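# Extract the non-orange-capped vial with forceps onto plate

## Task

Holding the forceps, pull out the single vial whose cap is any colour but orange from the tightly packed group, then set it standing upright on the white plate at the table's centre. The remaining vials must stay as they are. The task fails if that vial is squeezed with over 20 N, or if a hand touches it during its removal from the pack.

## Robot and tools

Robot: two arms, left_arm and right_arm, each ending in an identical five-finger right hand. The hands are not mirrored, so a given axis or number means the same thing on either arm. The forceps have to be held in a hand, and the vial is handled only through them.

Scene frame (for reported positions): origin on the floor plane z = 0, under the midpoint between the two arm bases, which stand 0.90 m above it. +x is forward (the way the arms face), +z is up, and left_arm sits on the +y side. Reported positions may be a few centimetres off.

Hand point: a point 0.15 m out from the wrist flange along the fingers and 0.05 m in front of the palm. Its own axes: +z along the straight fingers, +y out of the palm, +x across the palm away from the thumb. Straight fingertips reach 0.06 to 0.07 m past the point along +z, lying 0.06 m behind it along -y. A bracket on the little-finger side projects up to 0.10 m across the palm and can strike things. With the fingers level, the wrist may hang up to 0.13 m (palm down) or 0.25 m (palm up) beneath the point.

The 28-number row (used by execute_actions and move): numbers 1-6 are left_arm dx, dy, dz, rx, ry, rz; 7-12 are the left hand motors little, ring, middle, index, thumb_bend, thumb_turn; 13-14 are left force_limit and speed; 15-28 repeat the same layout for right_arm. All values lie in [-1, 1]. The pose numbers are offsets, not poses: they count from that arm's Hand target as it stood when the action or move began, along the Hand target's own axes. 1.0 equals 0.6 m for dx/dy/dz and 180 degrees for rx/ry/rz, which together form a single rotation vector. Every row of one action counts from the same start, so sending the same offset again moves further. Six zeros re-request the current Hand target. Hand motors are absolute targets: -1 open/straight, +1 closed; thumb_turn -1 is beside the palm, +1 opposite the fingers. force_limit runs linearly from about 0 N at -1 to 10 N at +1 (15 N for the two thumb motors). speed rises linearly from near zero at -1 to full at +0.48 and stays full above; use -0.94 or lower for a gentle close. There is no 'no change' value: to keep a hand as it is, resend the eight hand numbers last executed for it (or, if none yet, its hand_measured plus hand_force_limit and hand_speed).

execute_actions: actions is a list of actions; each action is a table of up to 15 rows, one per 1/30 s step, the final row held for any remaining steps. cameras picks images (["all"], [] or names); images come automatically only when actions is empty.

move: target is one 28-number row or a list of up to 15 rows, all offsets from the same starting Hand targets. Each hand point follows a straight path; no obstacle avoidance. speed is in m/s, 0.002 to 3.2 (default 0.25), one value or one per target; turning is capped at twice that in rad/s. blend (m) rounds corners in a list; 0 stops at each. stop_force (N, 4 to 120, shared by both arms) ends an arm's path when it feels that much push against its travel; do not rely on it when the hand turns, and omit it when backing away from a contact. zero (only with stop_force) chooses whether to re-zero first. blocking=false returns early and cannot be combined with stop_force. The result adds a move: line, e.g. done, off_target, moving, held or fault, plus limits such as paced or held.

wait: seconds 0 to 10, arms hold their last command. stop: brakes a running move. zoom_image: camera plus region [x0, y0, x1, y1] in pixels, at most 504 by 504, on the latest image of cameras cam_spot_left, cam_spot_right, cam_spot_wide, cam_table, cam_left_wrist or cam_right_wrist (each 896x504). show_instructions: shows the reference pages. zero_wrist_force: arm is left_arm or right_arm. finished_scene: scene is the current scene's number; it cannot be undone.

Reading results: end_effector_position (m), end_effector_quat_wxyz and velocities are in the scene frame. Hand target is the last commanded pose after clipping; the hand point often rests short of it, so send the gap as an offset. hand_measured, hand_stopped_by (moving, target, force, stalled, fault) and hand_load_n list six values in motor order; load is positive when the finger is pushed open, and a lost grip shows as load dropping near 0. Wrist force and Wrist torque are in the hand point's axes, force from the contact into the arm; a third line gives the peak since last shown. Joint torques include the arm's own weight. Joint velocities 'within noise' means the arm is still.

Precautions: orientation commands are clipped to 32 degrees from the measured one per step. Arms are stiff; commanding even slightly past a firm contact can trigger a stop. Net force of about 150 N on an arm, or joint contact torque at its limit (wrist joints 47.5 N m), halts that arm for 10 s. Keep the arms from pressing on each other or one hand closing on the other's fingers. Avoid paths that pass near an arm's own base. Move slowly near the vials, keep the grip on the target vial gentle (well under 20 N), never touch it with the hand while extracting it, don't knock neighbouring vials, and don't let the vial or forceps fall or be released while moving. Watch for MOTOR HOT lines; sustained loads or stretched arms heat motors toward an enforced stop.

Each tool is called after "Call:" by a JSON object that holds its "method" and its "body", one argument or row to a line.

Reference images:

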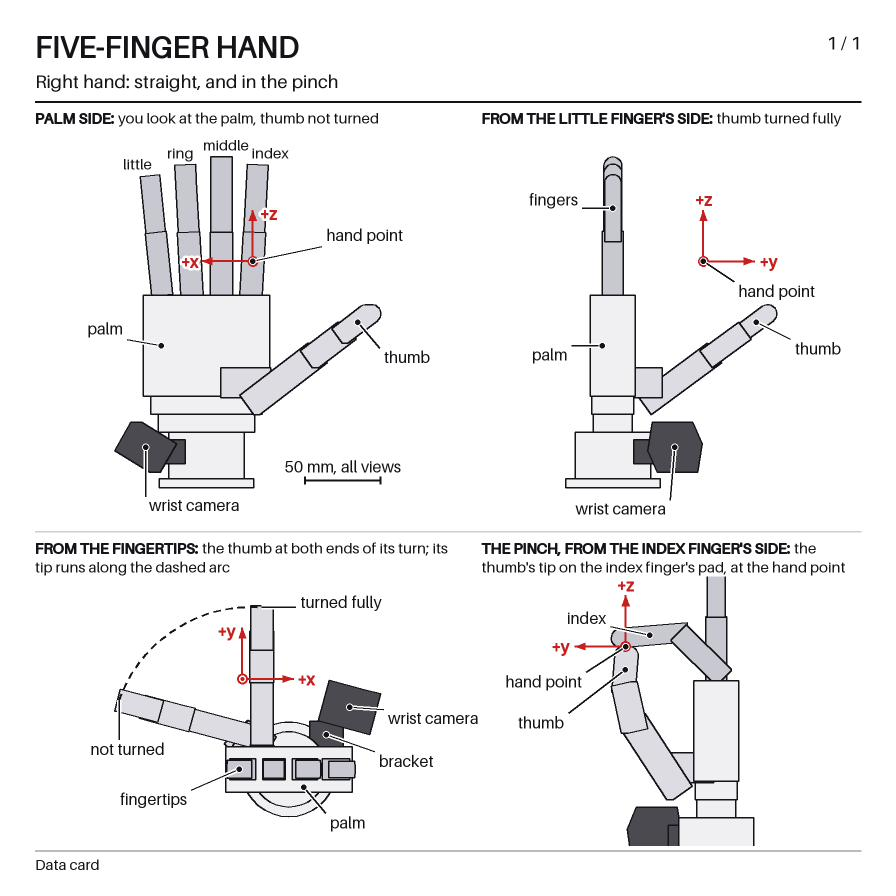

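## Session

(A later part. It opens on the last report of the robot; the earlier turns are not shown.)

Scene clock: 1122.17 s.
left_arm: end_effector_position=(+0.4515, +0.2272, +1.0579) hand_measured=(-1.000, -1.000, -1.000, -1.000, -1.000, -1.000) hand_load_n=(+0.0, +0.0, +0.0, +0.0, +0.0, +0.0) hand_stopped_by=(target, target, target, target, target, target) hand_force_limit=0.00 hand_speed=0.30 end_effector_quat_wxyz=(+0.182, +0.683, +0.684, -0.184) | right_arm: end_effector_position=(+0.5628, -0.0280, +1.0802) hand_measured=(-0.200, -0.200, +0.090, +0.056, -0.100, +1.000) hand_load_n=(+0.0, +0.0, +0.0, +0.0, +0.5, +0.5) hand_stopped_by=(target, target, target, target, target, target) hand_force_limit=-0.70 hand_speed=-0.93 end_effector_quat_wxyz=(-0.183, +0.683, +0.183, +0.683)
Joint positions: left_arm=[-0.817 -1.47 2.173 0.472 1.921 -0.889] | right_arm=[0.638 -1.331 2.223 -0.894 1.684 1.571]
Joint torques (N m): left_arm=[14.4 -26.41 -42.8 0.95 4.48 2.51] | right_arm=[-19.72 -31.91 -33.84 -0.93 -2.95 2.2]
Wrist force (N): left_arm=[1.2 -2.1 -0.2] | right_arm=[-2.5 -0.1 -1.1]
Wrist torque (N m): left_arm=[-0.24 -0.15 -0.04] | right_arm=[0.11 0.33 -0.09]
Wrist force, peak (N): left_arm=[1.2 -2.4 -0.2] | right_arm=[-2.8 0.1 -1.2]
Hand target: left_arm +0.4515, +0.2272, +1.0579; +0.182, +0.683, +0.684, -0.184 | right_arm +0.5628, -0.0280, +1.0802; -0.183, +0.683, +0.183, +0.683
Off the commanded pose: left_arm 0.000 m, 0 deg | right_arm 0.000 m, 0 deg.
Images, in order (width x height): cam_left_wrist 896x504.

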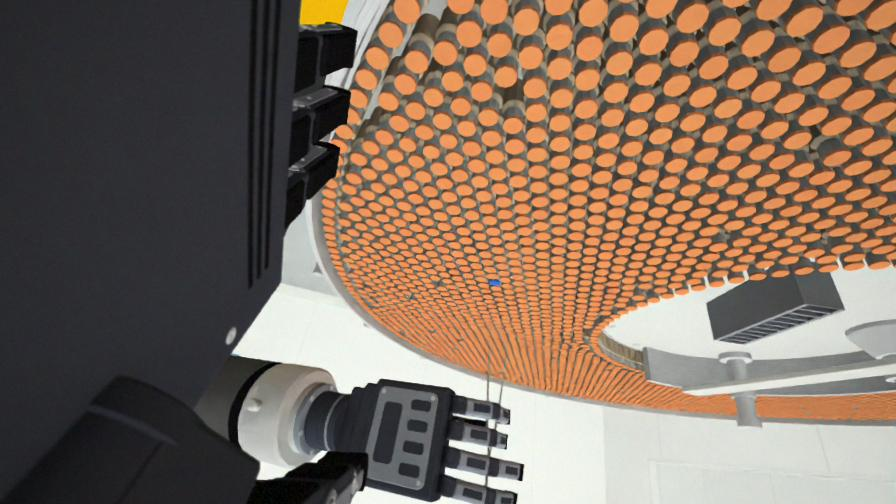

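Call:
{"method": "move", "body": {
  "target": [0,0,0,0,0,0,-1,-1,-1,-1,-1,-1,0,0.3,-0.05,-0.0222,-0.0083,0,0,0,-0.2,-0.2,0.094,0.06,-0.1,1,-0.7,-0.93],
  "speed": 0.04,
  "cameras": ["cam_left_wrist", "cam_table"]
}}

Call:
{"method": "zoom_image", "body": {
  "camera": "cam_left_wrist",
  "region": [440, 260, 560, 380]
}}

Call:
{"method": "zoom_image", "body": {
  "camera": "cam_table",
  "region": [410, 220, 500, 310]
}}

Scene clock: 1165.50 s.
left_arm: end_effector_position=(+0.4515, +0.2272, +1.0579) hand_measured=(-1.000, -1.000, -1.000, -1.000, -1.000, -1.000) hand_load_n=(+0.0, +0.0, +0.0, +0.0, +0.0, +0.0) hand_stopped_by=(target, target, target, target, target, target) hand_force_limit=0.00 hand_speed=0.30 end_effector_quat_wxyz=(+0.182, +0.683, +0.684, -0.184) | right_arm: end_effector_position=(+0.5519, -0.0190, +1.0504) hand_measured=(-0.200, -0.200, +0.094, +0.060, -0.100, +1.000) hand_load_n=(+0.0, +0.0, +0.5, +0.5, +0.5, +0.5) hand_stopped_by=(target, target, target, target, target, target) hand_force_limit=-0.70 hand_speed=-0.93 end_effector_quat_wxyz=(-0.183, +0.683, +0.183, +0.683)
Joint positions: left_arm=[-0.817 -1.47 2.173 0.472 1.921 -0.889] | right_arm=[0.665 -1.28 2.235 -0.956 1.712 1.571]
Joint torques (N m): left_arm=[13.29 -24.8 -43.36 3.23 4.4 2.45] | right_arm=[14.24 -33.91 -15.32 -4.78 3.11 0.7]
Wrist force (N): left_arm=[1.2 -2.2 -0.1] | right_arm=[-1.9 -0.2 -0.9]
Wrist torque (N m): left_arm=[-0.25 -0.14 -0.05] | right_arm=[0.05 0.23 -0.08]
Wrist force, peak (N): left_arm=[1.4 -2.2 -0.1] | right_arm=[-2.8 -0.5 -1.1]
Hand target: left_arm +0.4515, +0.2272, +1.0579; +0.182, +0.683, +0.684, -0.184 | right_arm +0.5519, -0.0190, +1.0502; -0.183, +0.683, +0.183, +0.683
Off the commanded pose: left_arm 0.000 m, 0 deg | right_arm 0.000 m, 0 deg.
move: done
Images, in order (width x height): cam_table 896x504, cam_left_wrist 896x504.

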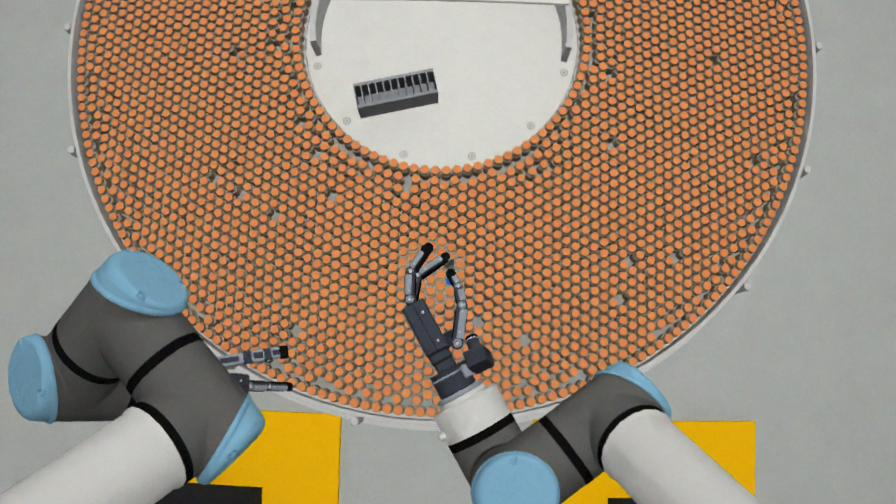

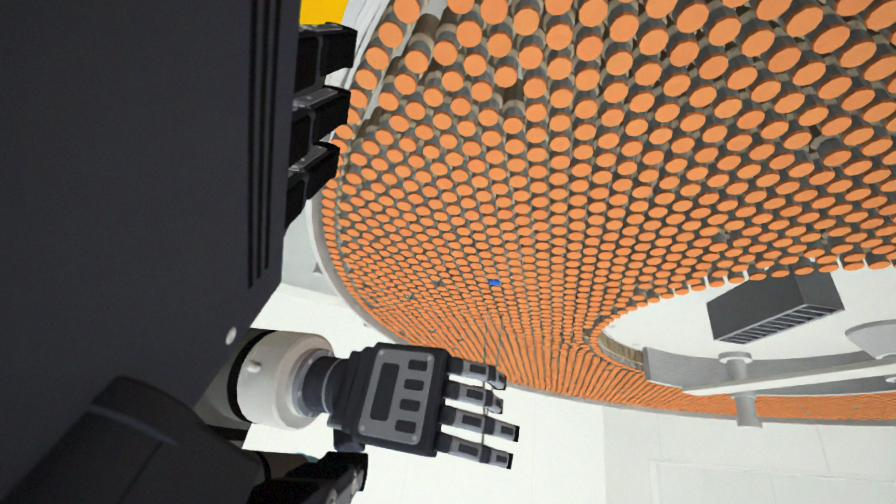

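Scaled by 4.200 from the camera's 896x504 image, which has a finer 1280x720 frame.

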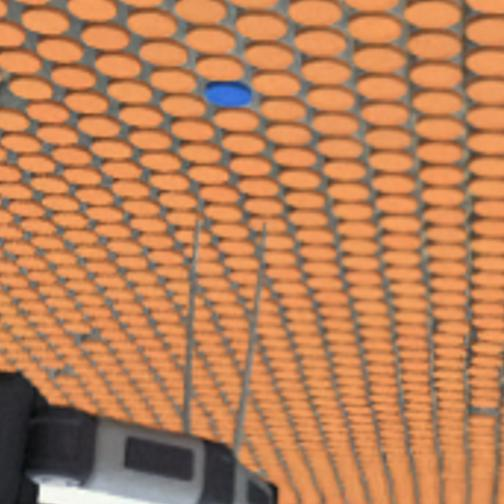

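Scaled by 5.600 from the camera's 896x504 image, which has a finer 1280x720 frame.

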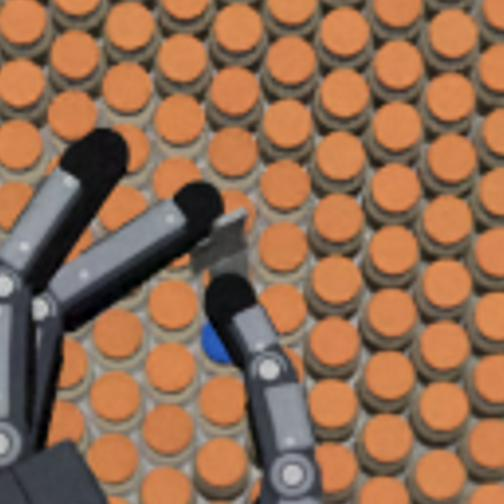

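Call:
{"method": "move", "body": {
  "target": [0,0,0,0,0,0,-1,-1,-1,-1,-1,-1,0,0.3,-0.0333,0.0027,-0.0054,0,0,0,-0.2,-0.2,0.094,0.06,-0.1,1,-0.7,-0.93],
  "speed": 0.03,
  "cameras": ["cam_left_wrist", "cam_table"]
}}

Call:
{"method": "zoom_image", "body": {
  "camera": "cam_left_wrist",
  "region": [460, 250, 540, 330]
}}

Call:
{"method": "zoom_image", "body": {
  "camera": "cam_table",
  "region": [420, 240, 480, 300]
}}

Scene clock: 1186.63 s.
left_arm: end_effector_position=(+0.4515, +0.2272, +1.0579) hand_measured=(-1.000, -1.000, -1.000, -1.000, -1.000, -1.000) hand_load_n=(+0.0, +0.0, +0.0, +0.0, +0.0, +0.0) hand_stopped_by=(target, target, target, target, target, target) hand_force_limit=0.00 hand_speed=0.30 end_effector_quat_wxyz=(+0.182, +0.683, +0.684, -0.184) | right_arm: end_effector_position=(+0.5499, -0.0220, +1.0304) hand_measured=(-0.200, -0.200, +0.094, +0.060, -0.100, +1.000) hand_load_n=(+0.0, +0.0, +0.5, +0.5, +0.5, +0.5) hand_stopped_by=(target, target, target, target, target, target) hand_force_limit=-0.70 hand_speed=-0.93 end_effector_quat_wxyz=(-0.183, +0.683, +0.183, +0.683)
Joint positions: left_arm=[-0.817 -1.47 2.173 0.472 1.921 -0.889] | right_arm=[0.663 -1.249 2.25 -1.002 1.71 1.571]
Joint torques (N m): left_arm=[16.01 -26.35 -42.65 3.2 4.44 2.46] | right_arm=[-19.67 -33.2 -14.04 -4.41 -2.93 -1.47]
Wrist force (N): left_arm=[1.3 -1.8 -0.1] | right_arm=[-2.0 -0.4 -0.8]
Wrist torque (N m): left_arm=[-0.19 -0.15 -0.03] | right_arm=[0.02 0.25 -0.08]
Wrist force, peak (N): left_arm=[1.2 -2.3 -0.5] | right_arm=[-2.9 -0.3 -0.9]
Hand target: left_arm +0.4515, +0.2272, +1.0579; +0.182, +0.683, +0.684, -0.184 | right_arm +0.5499, -0.0220, +1.0303; -0.183, +0.683, +0.183, +0.683
Off the commanded pose: left_arm 0.000 m, 0 deg | right_arm 0.000 m, 0 deg.
move: done
Images, in order (width x height): cam_table 896x504, cam_left_wrist 896x504.

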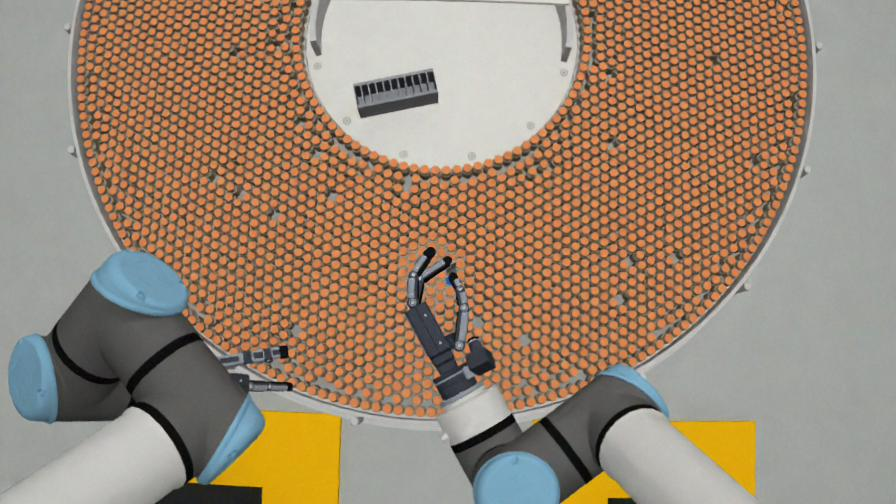

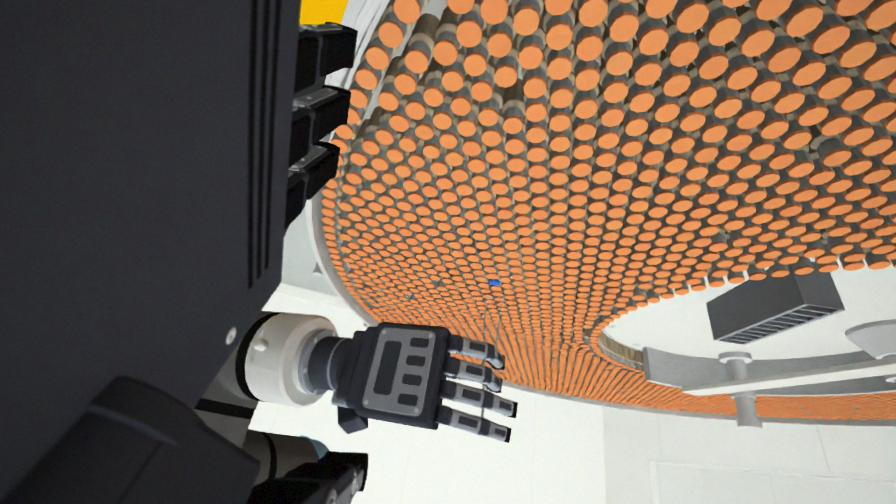

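Scaled by 6.300 from the camera's 896x504 image, which has a finer 1280x720 frame.

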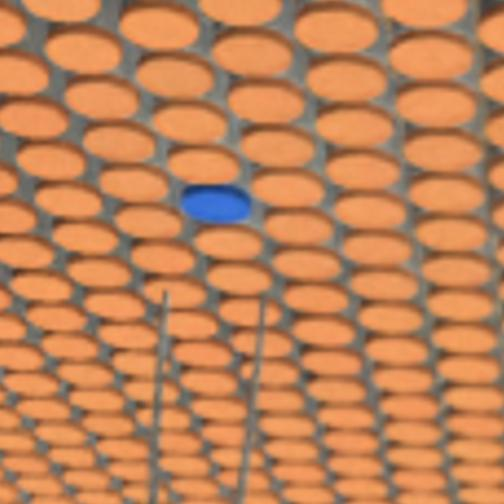

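Scaled by 8.400 from the camera's 896x504 image, which has a finer 1280x720 frame.

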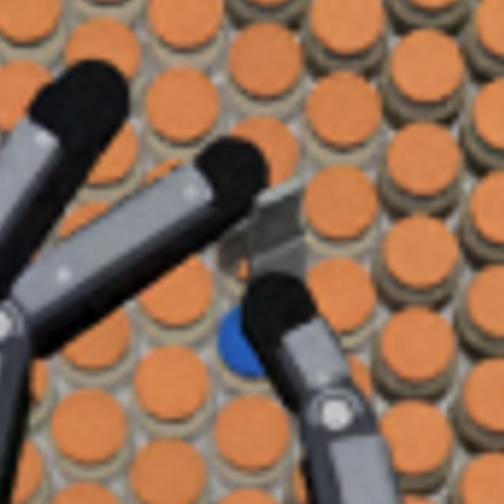

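Call:
{"method": "move", "body": {
  "target": [0,0,0,0,0,0,-1,-1,-1,-1,-1,-1,0,0.3,-0.0167,0,-0.0019,0,0,0,-0.2,-0.2,0.094,0.06,-0.1,1,-0.7,-0.93],
  "speed": 0.03,
  "cameras": ["cam_left_wrist", "cam_table"]
}}

Call:
{"method": "zoom_image", "body": {
  "camera": "cam_left_wrist",
  "region": [470, 260, 520, 310]
}}

Call:
{"method": "zoom_image", "body": {
  "camera": "cam_table",
  "region": [420, 240, 480, 300]
}}

Scene clock: 1211.70 s.
left_arm: end_effector_position=(+0.4515, +0.2272, +1.0579) hand_measured=(-1.000, -1.000, -1.000, -1.000, -1.000, -1.000) hand_load_n=(+0.0, +0.0, +0.0, +0.0, -0.5, +0.0) hand_stopped_by=(target, target, target, target, target, target) hand_force_limit=0.00 hand_speed=0.30 end_effector_quat_wxyz=(+0.182, +0.683, +0.684, -0.184) | right_arm: end_effector_position=(+0.5489, -0.0226, +1.0204) hand_measured=(-0.200, -0.200, +0.094, +0.060, -0.100, +1.000) hand_load_n=(+0.0, +0.0, +0.5, +0.5, +0.5, +0.5) hand_stopped_by=(target, target, target, target, target, target) hand_force_limit=-0.70 hand_speed=-0.93 end_effector_quat_wxyz=(-0.183, +0.683, +0.183, +0.683)
Joint positions: left_arm=[-0.817 -1.47 2.173 0.472 1.921 -0.889] | right_arm=[0.663 -1.233 2.256 -1.024 1.71 1.571]
Joint torques (N m): left_arm=[14.73 -26.73 -42.8 3.11 4.58 2.42] | right_arm=[16.75 -34.18 -13.7 -5.07 2.95 0.1]
Wrist force (N): left_arm=[1.2 -1.9 -0.2] | right_arm=[-1.6 -0.2 -1.6]
Wrist torque (N m): left_arm=[-0.20 -0.15 -0.03] | right_arm=[0.09 0.22 -0.05]
Wrist force, peak (N): left_arm=[1.2 -2.4 -0.4] | right_arm=[-2.3 -0.2 -1.3]
Hand target: left_arm +0.4515, +0.2272, +1.0579; +0.182, +0.683, +0.684, -0.184 | right_arm +0.5489, -0.0225, +1.0202; -0.183, +0.683, +0.183, +0.683
Off the commanded pose: left_arm 0.000 m, 0 deg | right_arm 0.000 m, 0 deg.
move: done
Images, in order (width x height): cam_table 896x504, cam_left_wrist 896x504.

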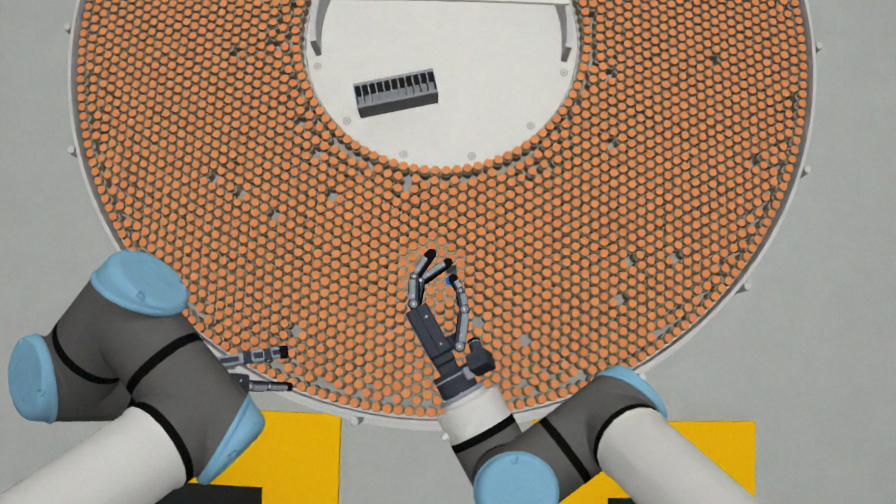

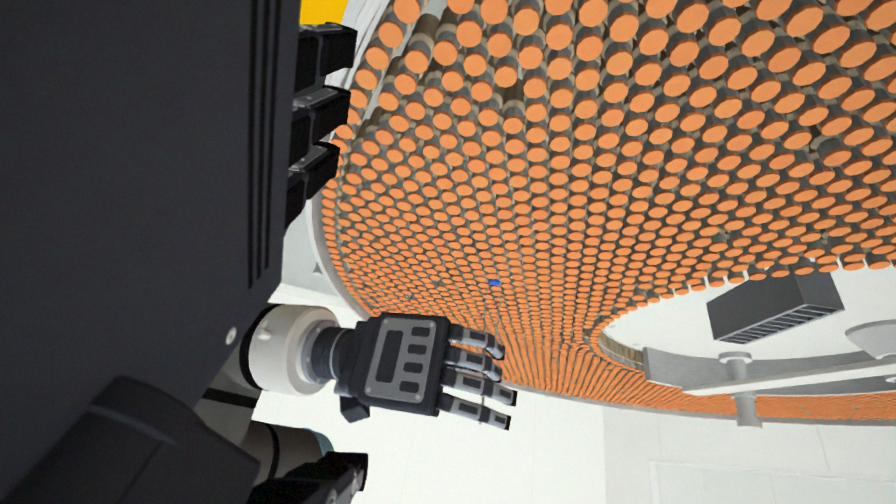

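Scaled by 10.080 from the camera's 896x504 image, which has a finer 1280x720 frame.

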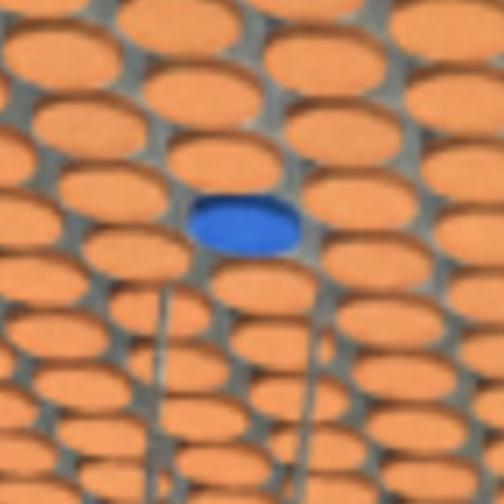

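Scaled by 8.400 from the camera's 896x504 image, which has a finer 1280x720 frame.

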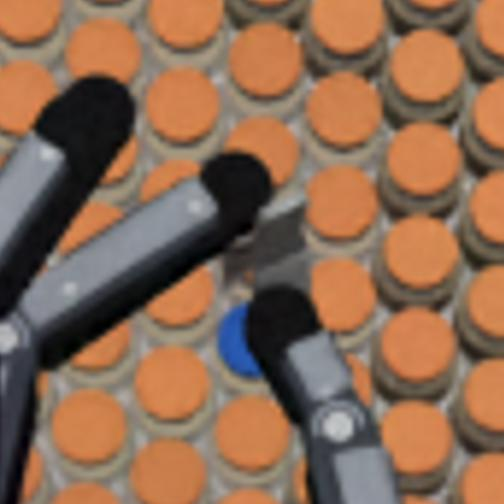

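Call:
{"method": "move", "body": {
  "target": [0.0140,0.1770,-0.0088,0.0694,0.0004,0.1206,-1,-1,-1,-1,-1,-1,0,0.3,0,0,0,0,0,0,-0.2,-0.2,0.094,0.06,-0.1,1,-0.7,-0.93],
  "speed": 0.15,
  "cameras": ["cam_left_wrist"]
}}

Call:
{"method": "zoom_image", "body": {
  "camera": "cam_left_wrist",
  "region": [460, 250, 530, 320]
}}

Scene clock: 1239.37 s.
left_arm: end_effector_position=(+0.5577, +0.2372, +1.0580) hand_measured=(-1.000, -1.000, -1.000, -1.000, -1.000, -1.000) hand_load_n=(+0.0, +0.0, +0.0, +0.0, +0.0, +0.0) hand_stopped_by=(target, target, target, target, target, target) hand_force_limit=0.00 hand_speed=0.30 end_effector_quat_wxyz=(+0.137, +0.815, +0.519, -0.219) | right_arm: end_effector_position=(+0.5489, -0.0225, +1.0202) hand_measured=(-0.200, -0.200, +0.094, +0.060, -0.100, +1.000) hand_load_n=(+0.0, +0.0, +0.5, +0.5, +0.0, +0.5) hand_stopped_by=(target, target, target, target, target, target) hand_force_limit=-0.70 hand_speed=-0.93 end_effector_quat_wxyz=(-0.183, +0.683, +0.183, +0.683)
Joint positions: left_arm=[-0.545 -1.167 1.855 0.824 2.09 -0.125] | right_arm=[0.663 -1.232 2.256 -1.024 1.71 1.571]
Joint torques (N m): left_arm=[14.34 -50.62 -42.42 7.09 5.14 2.16] | right_arm=[16.6 -38.34 -13.93 -5.15 2.68 0.64]
Wrist force (N): left_arm=[0.7 -1.6 -1.0] | right_arm=[-1.8 -0.4 -1.3]
Wrist torque (N m): left_arm=[-0.06 0.04 -0.12] | right_arm=[0.05 0.25 -0.07]
Wrist force, peak (N): left_arm=[1.5 -2.6 -1.4] | right_arm=[-2.4 -0.4 -1.4]
Hand target: left_arm +0.5577, +0.2372, +1.0580; +0.137, +0.815, +0.519, -0.219 | right_arm +0.5489, -0.0225, +1.0202; -0.183, +0.683, +0.183, +0.683
Off the commanded pose: left_arm 0.000 m, 0 deg | right_arm 0.000 m, 0 deg.
move: done
Images, in order (width x height): cam_left_wrist 896x504.

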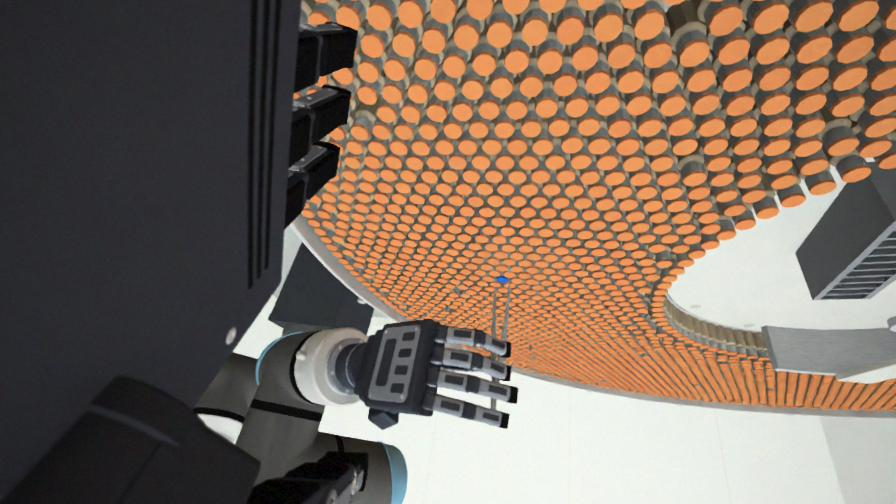

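Scaled by 7.200 from the camera's 896x504 image, which has a finer 1280x720 frame.

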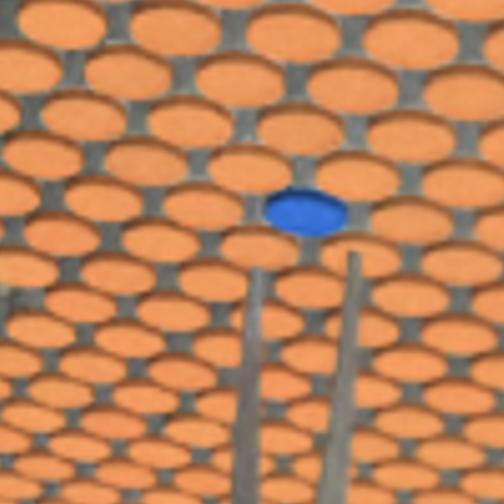

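Call:
{"method": "zoom_image", "body": {
  "camera": "cam_left_wrist",
  "region": [680, 60, 896, 240]
}}

Scaled by 2.333 from the camera's 896x504 image, which has a finer 1280x720 frame.

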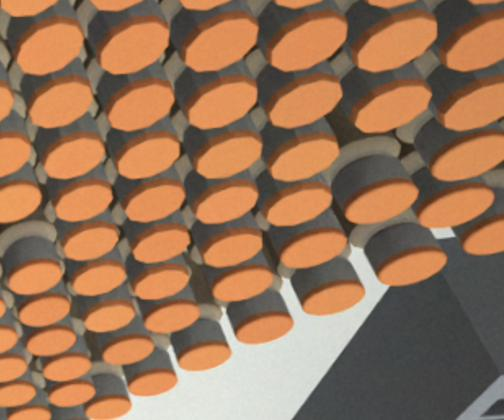

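Call:
{"method": "move", "body": {
  "target": [0,0,0,0,0,0,-1,-1,-1,-1,-1,-1,0,0.3,-0.0125,0,0,0,0,0,-0.2,-0.2,0.094,0.06,-0.1,1,-0.7,-0.93],
  "speed": 0.01,
  "stop_force": 5,
  "cameras": ["cam_left_wrist"]
}}

Call:
{"method": "zoom_image", "body": {
  "camera": "cam_left_wrist",
  "region": [475, 255, 530, 310]
}}

Scene clock: 1271.27 s.
left_arm: end_effector_position=(+0.5577, +0.2372, +1.0580) hand_measured=(-1.000, -1.000, -1.000, -1.000, -1.000, -1.000) hand_load_n=(+0.0, +0.0, +0.0, +0.0, +0.0, +0.0) hand_stopped_by=(target, target, target, target, target, target) hand_force_limit=0.00 hand_speed=0.30 end_effector_quat_wxyz=(+0.137, +0.815, +0.519, -0.219) | right_arm: end_effector_position=(+0.5489, -0.0225, +1.0127) hand_measured=(-0.200, -0.200, +0.094, +0.060, -0.100, +1.000) hand_load_n=(+0.0, +0.0, +0.5, +0.5, +0.0, +0.5) hand_stopped_by=(target, target, target, target, target, target) hand_force_limit=-0.70 hand_speed=-0.93 end_effector_quat_wxyz=(-0.183, +0.683, +0.183, +0.683)
Joint positions: left_arm=[-0.545 -1.167 1.855 0.824 2.09 -0.125] | right_arm=[0.663 -1.219 2.258 -1.04 1.71 1.571]
Joint torques (N m): left_arm=[16.11 -51.77 -41.9 6.6 4.93 2.6] | right_arm=[19.6 -38.05 -14.16 -5.04 3.03 1.27]
Wrist force (N): left_arm=[0.9 -1.8 -0.9] | right_arm=[-2.0 -0.1 -0.7]
Wrist torque (N m): left_arm=[-0.09 0.00 -0.10] | right_arm=[0.05 0.25 -0.08]
Wrist force, peak (N): left_arm=[0.8 -2.1 -0.9] | right_arm=[-2.4 -0.2 -1.2]
Hand target: left_arm +0.5577, +0.2372, +1.0580; +0.137, +0.815, +0.519, -0.219 | right_arm +0.5489, -0.0225, +1.0127; -0.183, +0.683, +0.183, +0.683
Off the commanded pose: left_arm 0.000 m, 0 deg | right_arm 0.000 m, 0 deg.
move: done
Images, in order (width x height): cam_left_wrist 896x504.

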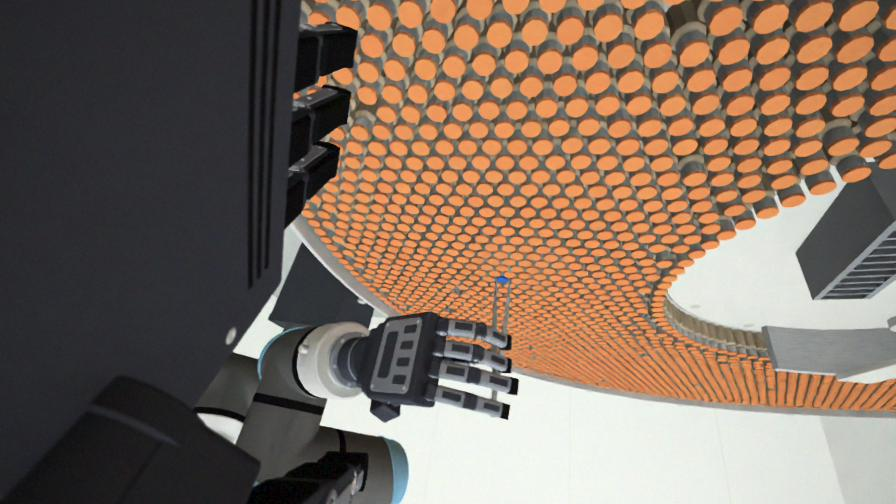

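Scaled by 9.164 from the camera's 896x504 image, which has a finer 1280x720 frame.

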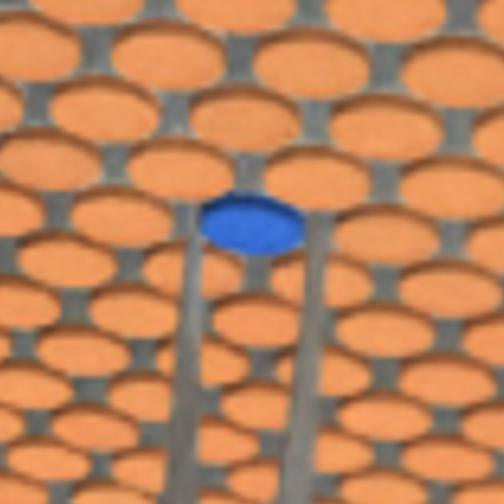

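Call:
{"method": "move", "body": {
  "target": [0,0,0,0,0,0,-1,-1,-1,-1,-1,-1,0,0.3,-0.0092,0,0,0,0,0,-0.2,-0.2,0.094,0.06,-0.1,1,-0.7,-0.93],
  "speed": 0.008,
  "stop_force": 4,
  "cameras": ["cam_left_wrist"]
}}

Call:
{"method": "zoom_image", "body": {
  "camera": "cam_left_wrist",
  "region": [475, 255, 530, 310]
}}

Scene clock: 1286.87 s.
left_arm: end_effector_position=(+0.5577, +0.2372, +1.0580) hand_measured=(-1.000, -1.000, -1.000, -1.000, -1.000, -1.000) hand_load_n=(+0.0, +0.0, +0.0, +0.0, -0.5, +0.0) hand_stopped_by=(target, target, target, target, target, target) hand_force_limit=0.00 hand_speed=0.30 end_effector_quat_wxyz=(+0.137, +0.815, +0.519, -0.219) | right_arm: end_effector_position=(+0.5489, -0.0225, +1.0072) hand_measured=(-0.200, -0.200, +0.094, +0.060, -0.100, +1.000) hand_load_n=(+0.0, +0.0, +0.5, +0.5, +0.0, +0.0) hand_stopped_by=(target, target, target, target, target, target) hand_force_limit=-0.70 hand_speed=-0.93 end_effector_quat_wxyz=(-0.183, +0.683, +0.183, +0.683)
Joint positions: left_arm=[-0.545 -1.167 1.855 0.824 2.09 -0.125] | right_arm=[0.663 -1.209 2.26 -1.052 1.71 1.571]
Joint torques (N m): left_arm=[15.8 -50.72 -42.92 6.58 5.15 2.32] | right_arm=[15.99 -35.94 -12.32 -4.98 2.51 1.74]
Wrist force (N): left_arm=[0.8 -1.3 -0.9] | right_arm=[-2.0 0.2 -0.8]
Wrist torque (N m): left_arm=[-0.02 0.01 -0.09] | right_arm=[0.12 0.25 -0.07]
Wrist force, peak (N): left_arm=[1.0 -1.9 -1.0] | right_arm=[-2.4 0.0 -1.0]
Hand target: left_arm +0.5577, +0.2372, +1.0580; +0.137, +0.815, +0.519, -0.219 | right_arm +0.5489, -0.0225, +1.0072; -0.183, +0.683, +0.183, +0.683
Off the commanded pose: left_arm 0.000 m, 0 deg | right_arm 0.000 m, 0 deg.
move: done
Images, in order (width x height): cam_left_wrist 896x504.

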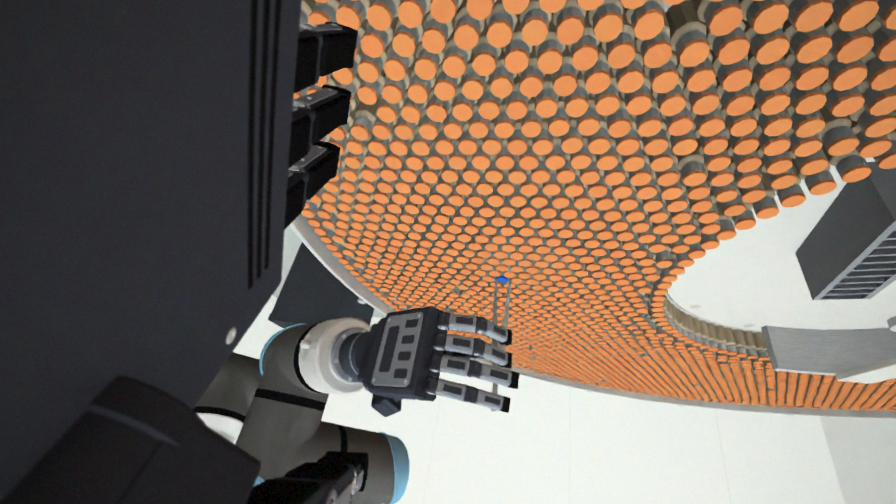

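Scaled by 9.164 from the camera's 896x504 image, which has a finer 1280x720 frame.

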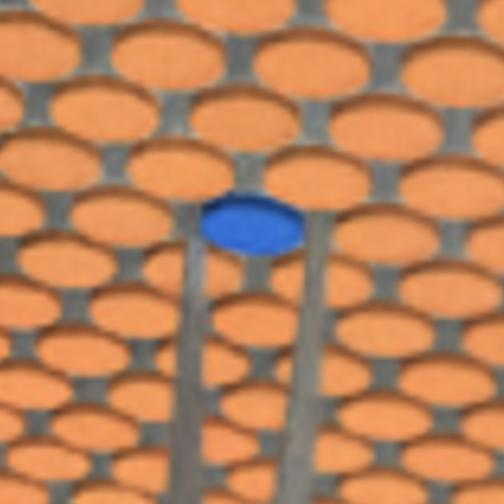

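Call:
{"method": "move", "body": {
  "target": [0,0,0,0,0,0,-1,-1,-1,-1,-1,-1,0,0.3,0,0,0.0017,0,0,0,-0.2,-0.2,0.23,0.2,-0.1,1,-0.5,-0.95],
  "speed": 0.01,
  "cameras": ["cam_left_wrist"]
}}

Call:
{"method": "zoom_image", "body": {
  "camera": "cam_left_wrist",
  "region": [475, 255, 530, 310]
}}

Scene clock: 1306.93 s.
left_arm: end_effector_position=(+0.5577, +0.2372, +1.0580) hand_measured=(-1.000, -1.000, -1.000, -1.000, -1.000, -1.000) hand_load_n=(+0.0, +0.0, +0.0, +0.0, +0.0, +0.0) hand_stopped_by=(target, target, target, target, target, target) hand_force_limit=0.00 hand_speed=0.30 end_effector_quat_wxyz=(+0.137, +0.815, +0.519, -0.219) | right_arm: end_effector_position=(+0.5497, -0.0220, +1.0072) hand_measured=(-0.200, -0.200, +0.116, +0.088, -0.100, +1.000) hand_load_n=(+0.0, +0.0, +3.5, +2.5, +2.0, +0.5) hand_stopped_by=(target, target, force, force, target, target) hand_force_limit=-0.50 hand_speed=-0.95 end_effector_quat_wxyz=(-0.183, +0.683, +0.183, +0.683)
Joint positions: left_arm=[-0.545 -1.167 1.855 0.824 2.09 -0.125] | right_arm=[0.663 -1.208 2.258 -1.051 1.71 1.571]
Joint torques (N m): left_arm=[14.24 -50.54 -41.88 6.76 4.56 2.4] | right_arm=[-17.25 -38.5 -35.95 -0.15 -2.66 1.85]
Wrist force (N): left_arm=[0.9 -1.8 -1.0] | right_arm=[-1.9 0.3 -1.3]
Wrist torque (N m): left_arm=[-0.09 0.01 -0.10] | right_arm=[0.15 0.23 -0.06]
Wrist force, peak (N): left_arm=[1.1 -1.9 -1.0] | right_arm=[-2.5 0.4 -1.0]
Hand target: left_arm +0.5577, +0.2372, +1.0580; +0.137, +0.815, +0.519, -0.219 | right_arm +0.5498, -0.0220, +1.0072; -0.183, +0.683, +0.183, +0.683
Off the commanded pose: left_arm 0.000 m, 0 deg | right_arm 0.000 m, 0 deg.
move: done
Images, in order (width x height): cam_left_wrist 896x504.

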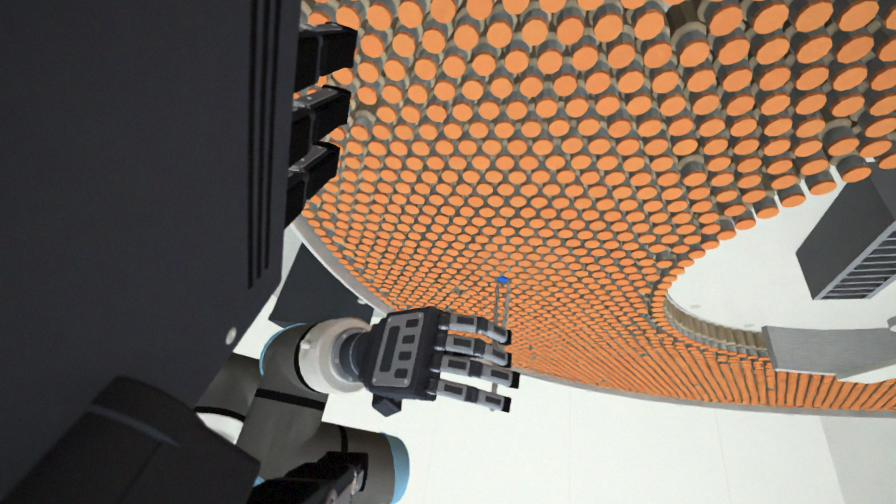

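Scaled by 9.164 from the camera's 896x504 image, which has a finer 1280x720 frame.

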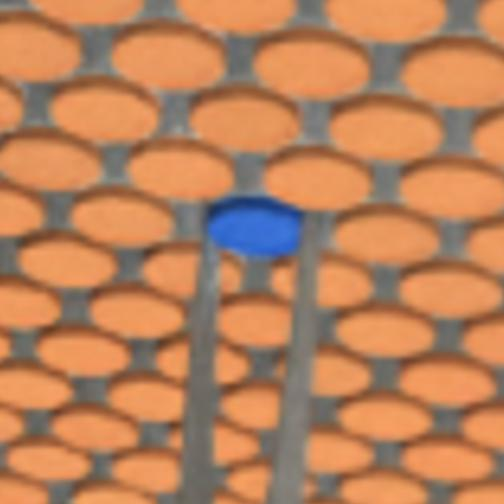

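Call:
{"method": "move", "body": {
  "target": [0,0,0,0,0,0,-1,-1,-1,-1,-1,-1,0,0.3,0.0167,0,0,0,0,0,-0.2,-0.2,0.23,0.2,-0.1,1,-0.5,-0.95],
  "speed": 0.015,
  "cameras": ["cam_left_wrist"]
}}

Call:
{"method": "zoom_image", "body": {
  "camera": "cam_left_wrist",
  "region": [475, 255, 530, 310]
}}

Scene clock: 1314.37 s.
left_arm: end_effector_position=(+0.5577, +0.2372, +1.0580) hand_measured=(-1.000, -1.000, -1.000, -1.000, -1.000, -1.000) hand_load_n=(+0.0, +0.0, +0.0, +0.0, +0.0, +0.0) hand_stopped_by=(target, target, target, target, target, target) hand_force_limit=0.00 hand_speed=0.30 end_effector_quat_wxyz=(+0.137, +0.815, +0.519, -0.219) | right_arm: end_effector_position=(+0.5498, -0.0220, +1.0171) hand_measured=(-0.200, -0.200, +0.116, +0.088, -0.100, +1.000) hand_load_n=(+0.0, +0.0, +3.5, +2.5, +2.0, +0.5) hand_stopped_by=(target, target, force, force, target, target) hand_force_limit=-0.50 hand_speed=-0.95 end_effector_quat_wxyz=(-0.183, +0.683, +0.183, +0.683)
Joint positions: left_arm=[-0.545 -1.167 1.855 0.824 2.09 -0.125] | right_arm=[0.663 -1.226 2.255 -1.03 1.71 1.571]
Joint torques (N m): left_arm=[13.81 -52.37 -42.18 6.54 4.73 2.12] | right_arm=[-18.98 -73.83 -36.38 -0.29 -2.69 1.54]
Wrist force (N): left_arm=[1.0 -1.7 -0.8] | right_arm=[-1.4 -0.2 -0.8]
Wrist torque (N m): left_arm=[-0.09 -0.01 -0.10] | right_arm=[0.06 0.16 -0.05]
Wrist force, peak (N): left_arm=[0.9 -2.0 -1.1] | right_arm=[-2.6 -0.2 -1.0]
Hand target: left_arm +0.5577, +0.2372, +1.0580; +0.137, +0.815, +0.519, -0.219 | right_arm +0.5498, -0.0220, +1.0172; -0.183, +0.683, +0.183, +0.683
Off the commanded pose: left_arm 0.000 m, 0 deg | right_arm 0.000 m, 0 deg.
move: done
Images, in order (width x height): cam_left_wrist 896x504.

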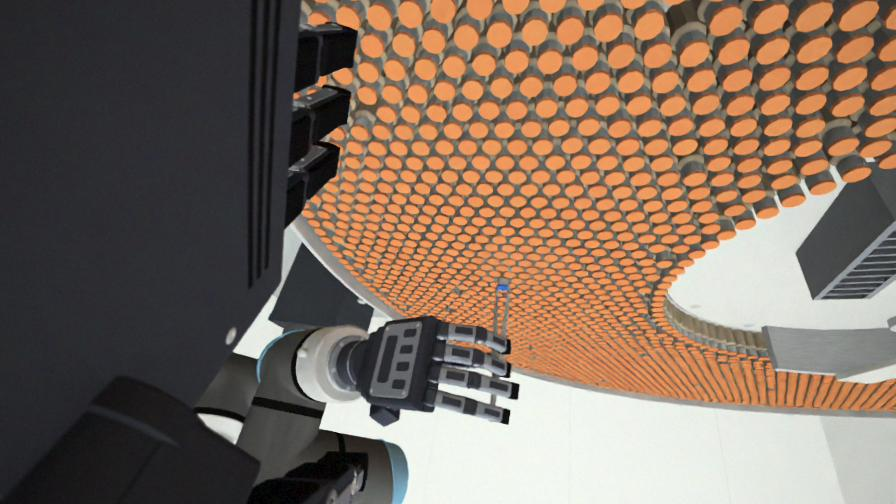

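Scaled by 9.164 from the camera's 896x504 image, which has a finer 1280x720 frame.

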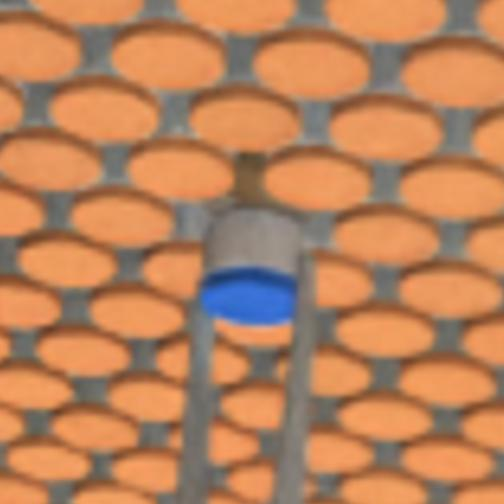

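Call:
{"method": "move", "body": {
  "target": [0,0,0,0,0,0,-1,-1,-1,-1,-1,-1,0,0.3,0.1,0,0,0,0,0,-0.2,-0.2,0.23,0.2,-0.1,1,-0.5,-0.95],
  "speed": 0.03,
  "cameras": ["cam_left_wrist"]
}}

Call:
{"method": "zoom_image", "body": {
  "camera": "cam_left_wrist",
  "region": [450, 260, 560, 370]
}}

Scene clock: 1332.57 s.
left_arm: end_effector_position=(+0.5577, +0.2372, +1.0580) hand_measured=(-1.000, -1.000, -1.000, -1.000, -1.000, -1.000) hand_load_n=(+0.0, +0.0, +0.0, +0.0, +0.0, +0.0) hand_stopped_by=(target, target, target, target, target, target) hand_force_limit=0.00 hand_speed=0.30 end_effector_quat_wxyz=(+0.137, +0.815, +0.519, -0.219) | right_arm: end_effector_position=(+0.5497, -0.0221, +1.0771) hand_measured=(-0.200, -0.200, +0.116, +0.088, -0.100, +1.000) hand_load_n=(+0.0, +0.0, +3.5, +2.5, +2.0, +0.5) hand_stopped_by=(target, target, force, force, target, target) hand_force_limit=-0.50 hand_speed=-0.95 end_effector_quat_wxyz=(-0.183, +0.683, +0.183, +0.683)
Joint positions: left_arm=[-0.545 -1.167 1.855 0.824 2.09 -0.125] | right_arm=[0.663 -1.329 2.229 -0.902 1.71 1.571]
Joint torques (N m): left_arm=[14.89 -50.84 -42.15 6.62 4.9 2.41] | right_arm=[-2.8 -69.72 -41.26 0.09 -2.08 -3.06]
Wrist force (N): left_arm=[1.0 -1.7 -0.9] | right_arm=[-2.5 -0.2 -0.7]
Wrist torque (N m): left_arm=[-0.07 0.00 -0.10] | right_arm=[0.07 0.30 -0.08]
Wrist force, peak (N): left_arm=[1.2 -1.9 -1.1] | right_arm=[-2.8 0.0 -1.1]
Hand target: left_arm +0.5577, +0.2372, +1.0580; +0.137, +0.815, +0.519, -0.219 | right_arm +0.5497, -0.0221, +1.0772; -0.183, +0.683, +0.183, +0.683
Off the commanded pose: left_arm 0.000 m, 0 deg | right_arm 0.000 m, 0 deg.
move: done
Images, in order (width x height): cam_left_wrist 896x504.

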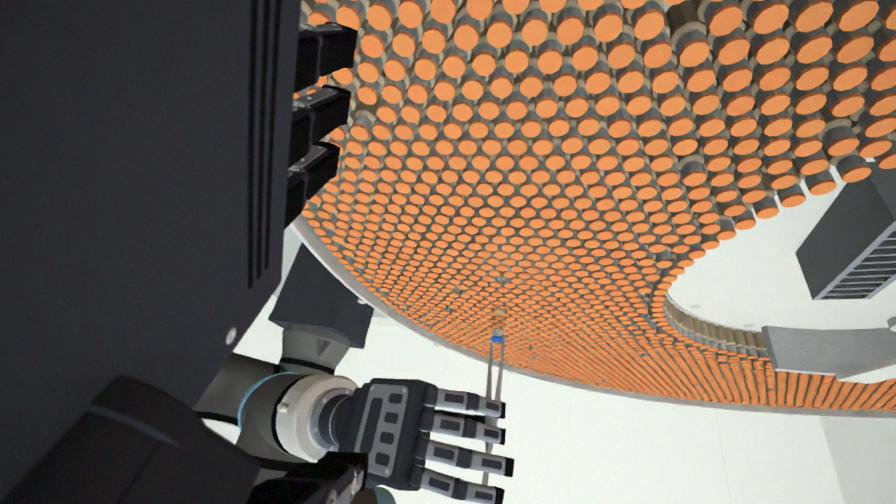

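Scaled by 4.582 from the camera's 896x504 image, which has a finer 1280x720 frame.

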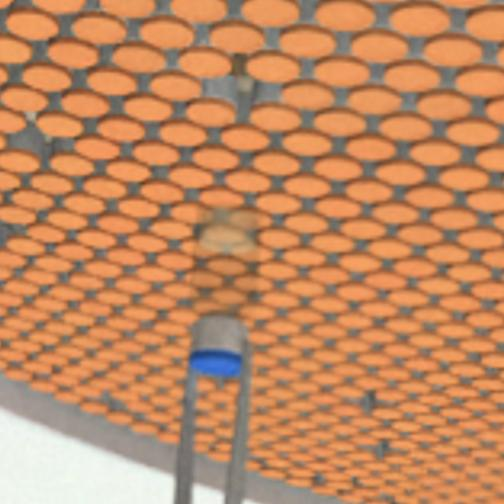

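Call:
{"method": "move", "body": {
  "target": [0,0,0,0,0,0,-1,-1,-1,-1,-1,-1,0,0.3,0.005,0.2946,0.3501,0,0,0,-0.2,-0.2,0.23,0.2,-0.1,1,-0.5,-0.95],
  "speed": 0.12,
  "cameras": ["cam_left_wrist", "cam_table"]
}}

Call:
{"method": "zoom_image", "body": {
  "camera": "cam_table",
  "region": [400, 0, 600, 200]
}}

Call:
{"method": "zoom_image", "body": {
  "camera": "cam_left_wrist",
  "region": [690, 240, 896, 440]
}}

Scene clock: 1345.30 s.
left_arm: end_effector_position=(+0.5577, +0.2372, +1.0580) hand_measured=(-1.000, -1.000, -1.000, -1.000, -1.000, -1.000) hand_load_n=(+0.0, +0.0, +0.0, +0.0, +0.0, +0.0) hand_stopped_by=(target, target, target, target, target, target) hand_force_limit=0.00 hand_speed=0.30 end_effector_quat_wxyz=(+0.137, +0.815, +0.519, -0.219) | right_arm: end_effector_position=(+0.8199, -0.0699, +1.0804) hand_measured=(-0.200, -0.200, +0.116, +0.088, -0.100, +1.000) hand_load_n=(+0.0, +0.0, +3.0, +2.0, +2.0, +0.5) hand_stopped_by=(target, target, force, force, target, target) hand_force_limit=-0.50 hand_speed=-0.95 end_effector_quat_wxyz=(-0.183, +0.683, +0.183, +0.683)
Joint positions: left_arm=[-0.545 -1.167 1.855 0.824 2.09 -0.125] | right_arm=[0.363 -1.133 1.92 -0.788 1.409 1.571]
Joint torques (N m): left_arm=[14.85 -52.38 -42.11 6.43 4.84 2.49] | right_arm=[-21.98 -55.47 -45 0.13 -3 2.01]
Wrist force (N): left_arm=[0.6 -1.7 -0.9] | right_arm=[-1.7 -0.2 -1.1]
Wrist torque (N m): left_arm=[-0.06 0.06 -0.13] | right_arm=[0.12 0.17 -0.02]
Wrist force, peak (N): left_arm=[1.3 -2.0 -0.8] | right_arm=[-2.7 -0.6 -1.5]
Hand target: left_arm +0.5577, +0.2372, +1.0580; +0.137, +0.815, +0.519, -0.219 | right_arm +0.8201, -0.0699, +1.0804; -0.183, +0.683, +0.183, +0.683
Off the commanded pose: left_arm 0.000 m, 0 deg | right_arm 0.000 m, 0 deg.
move: done
Images, in order (width x height): cam_table 896x504, cam_left_wrist 896x504.

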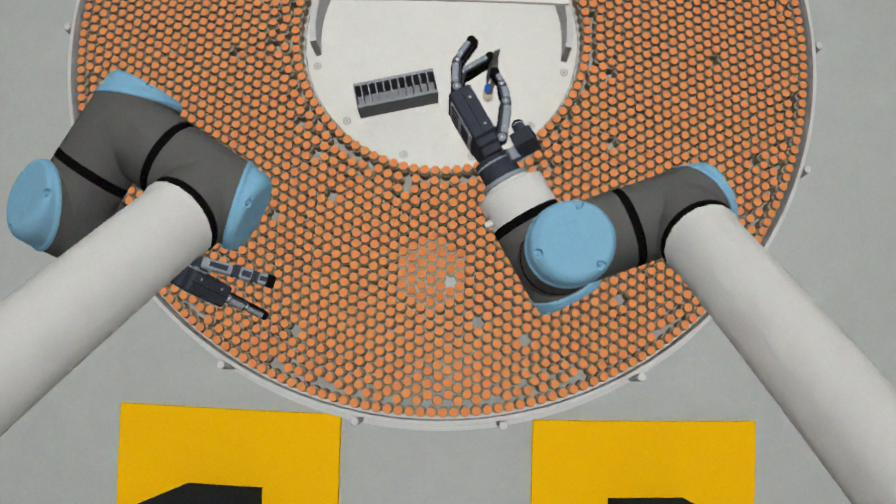

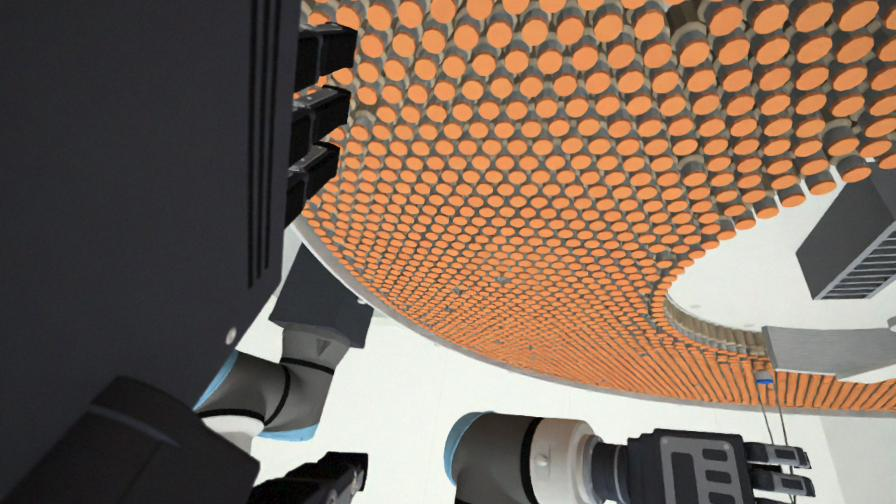

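Scaled by 2.520 from the camera's 896x504 image, which has a finer 1280x720 frame.

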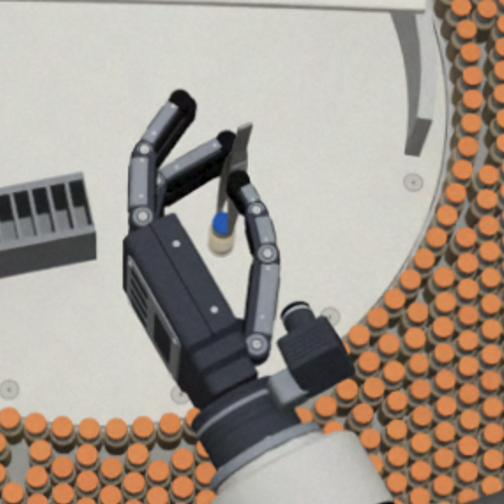

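Scaled by 2.447 from the camera's 896x504 image, which has a finer 1280x720 frame.

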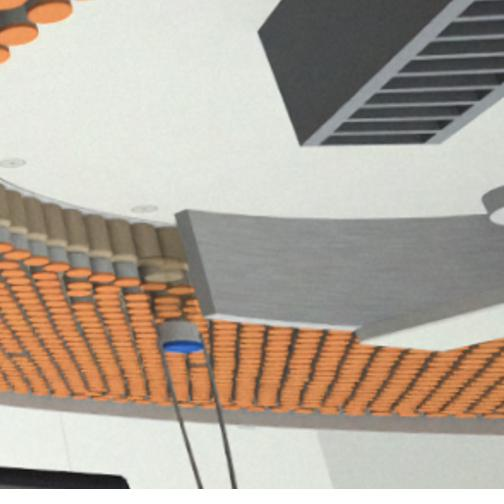

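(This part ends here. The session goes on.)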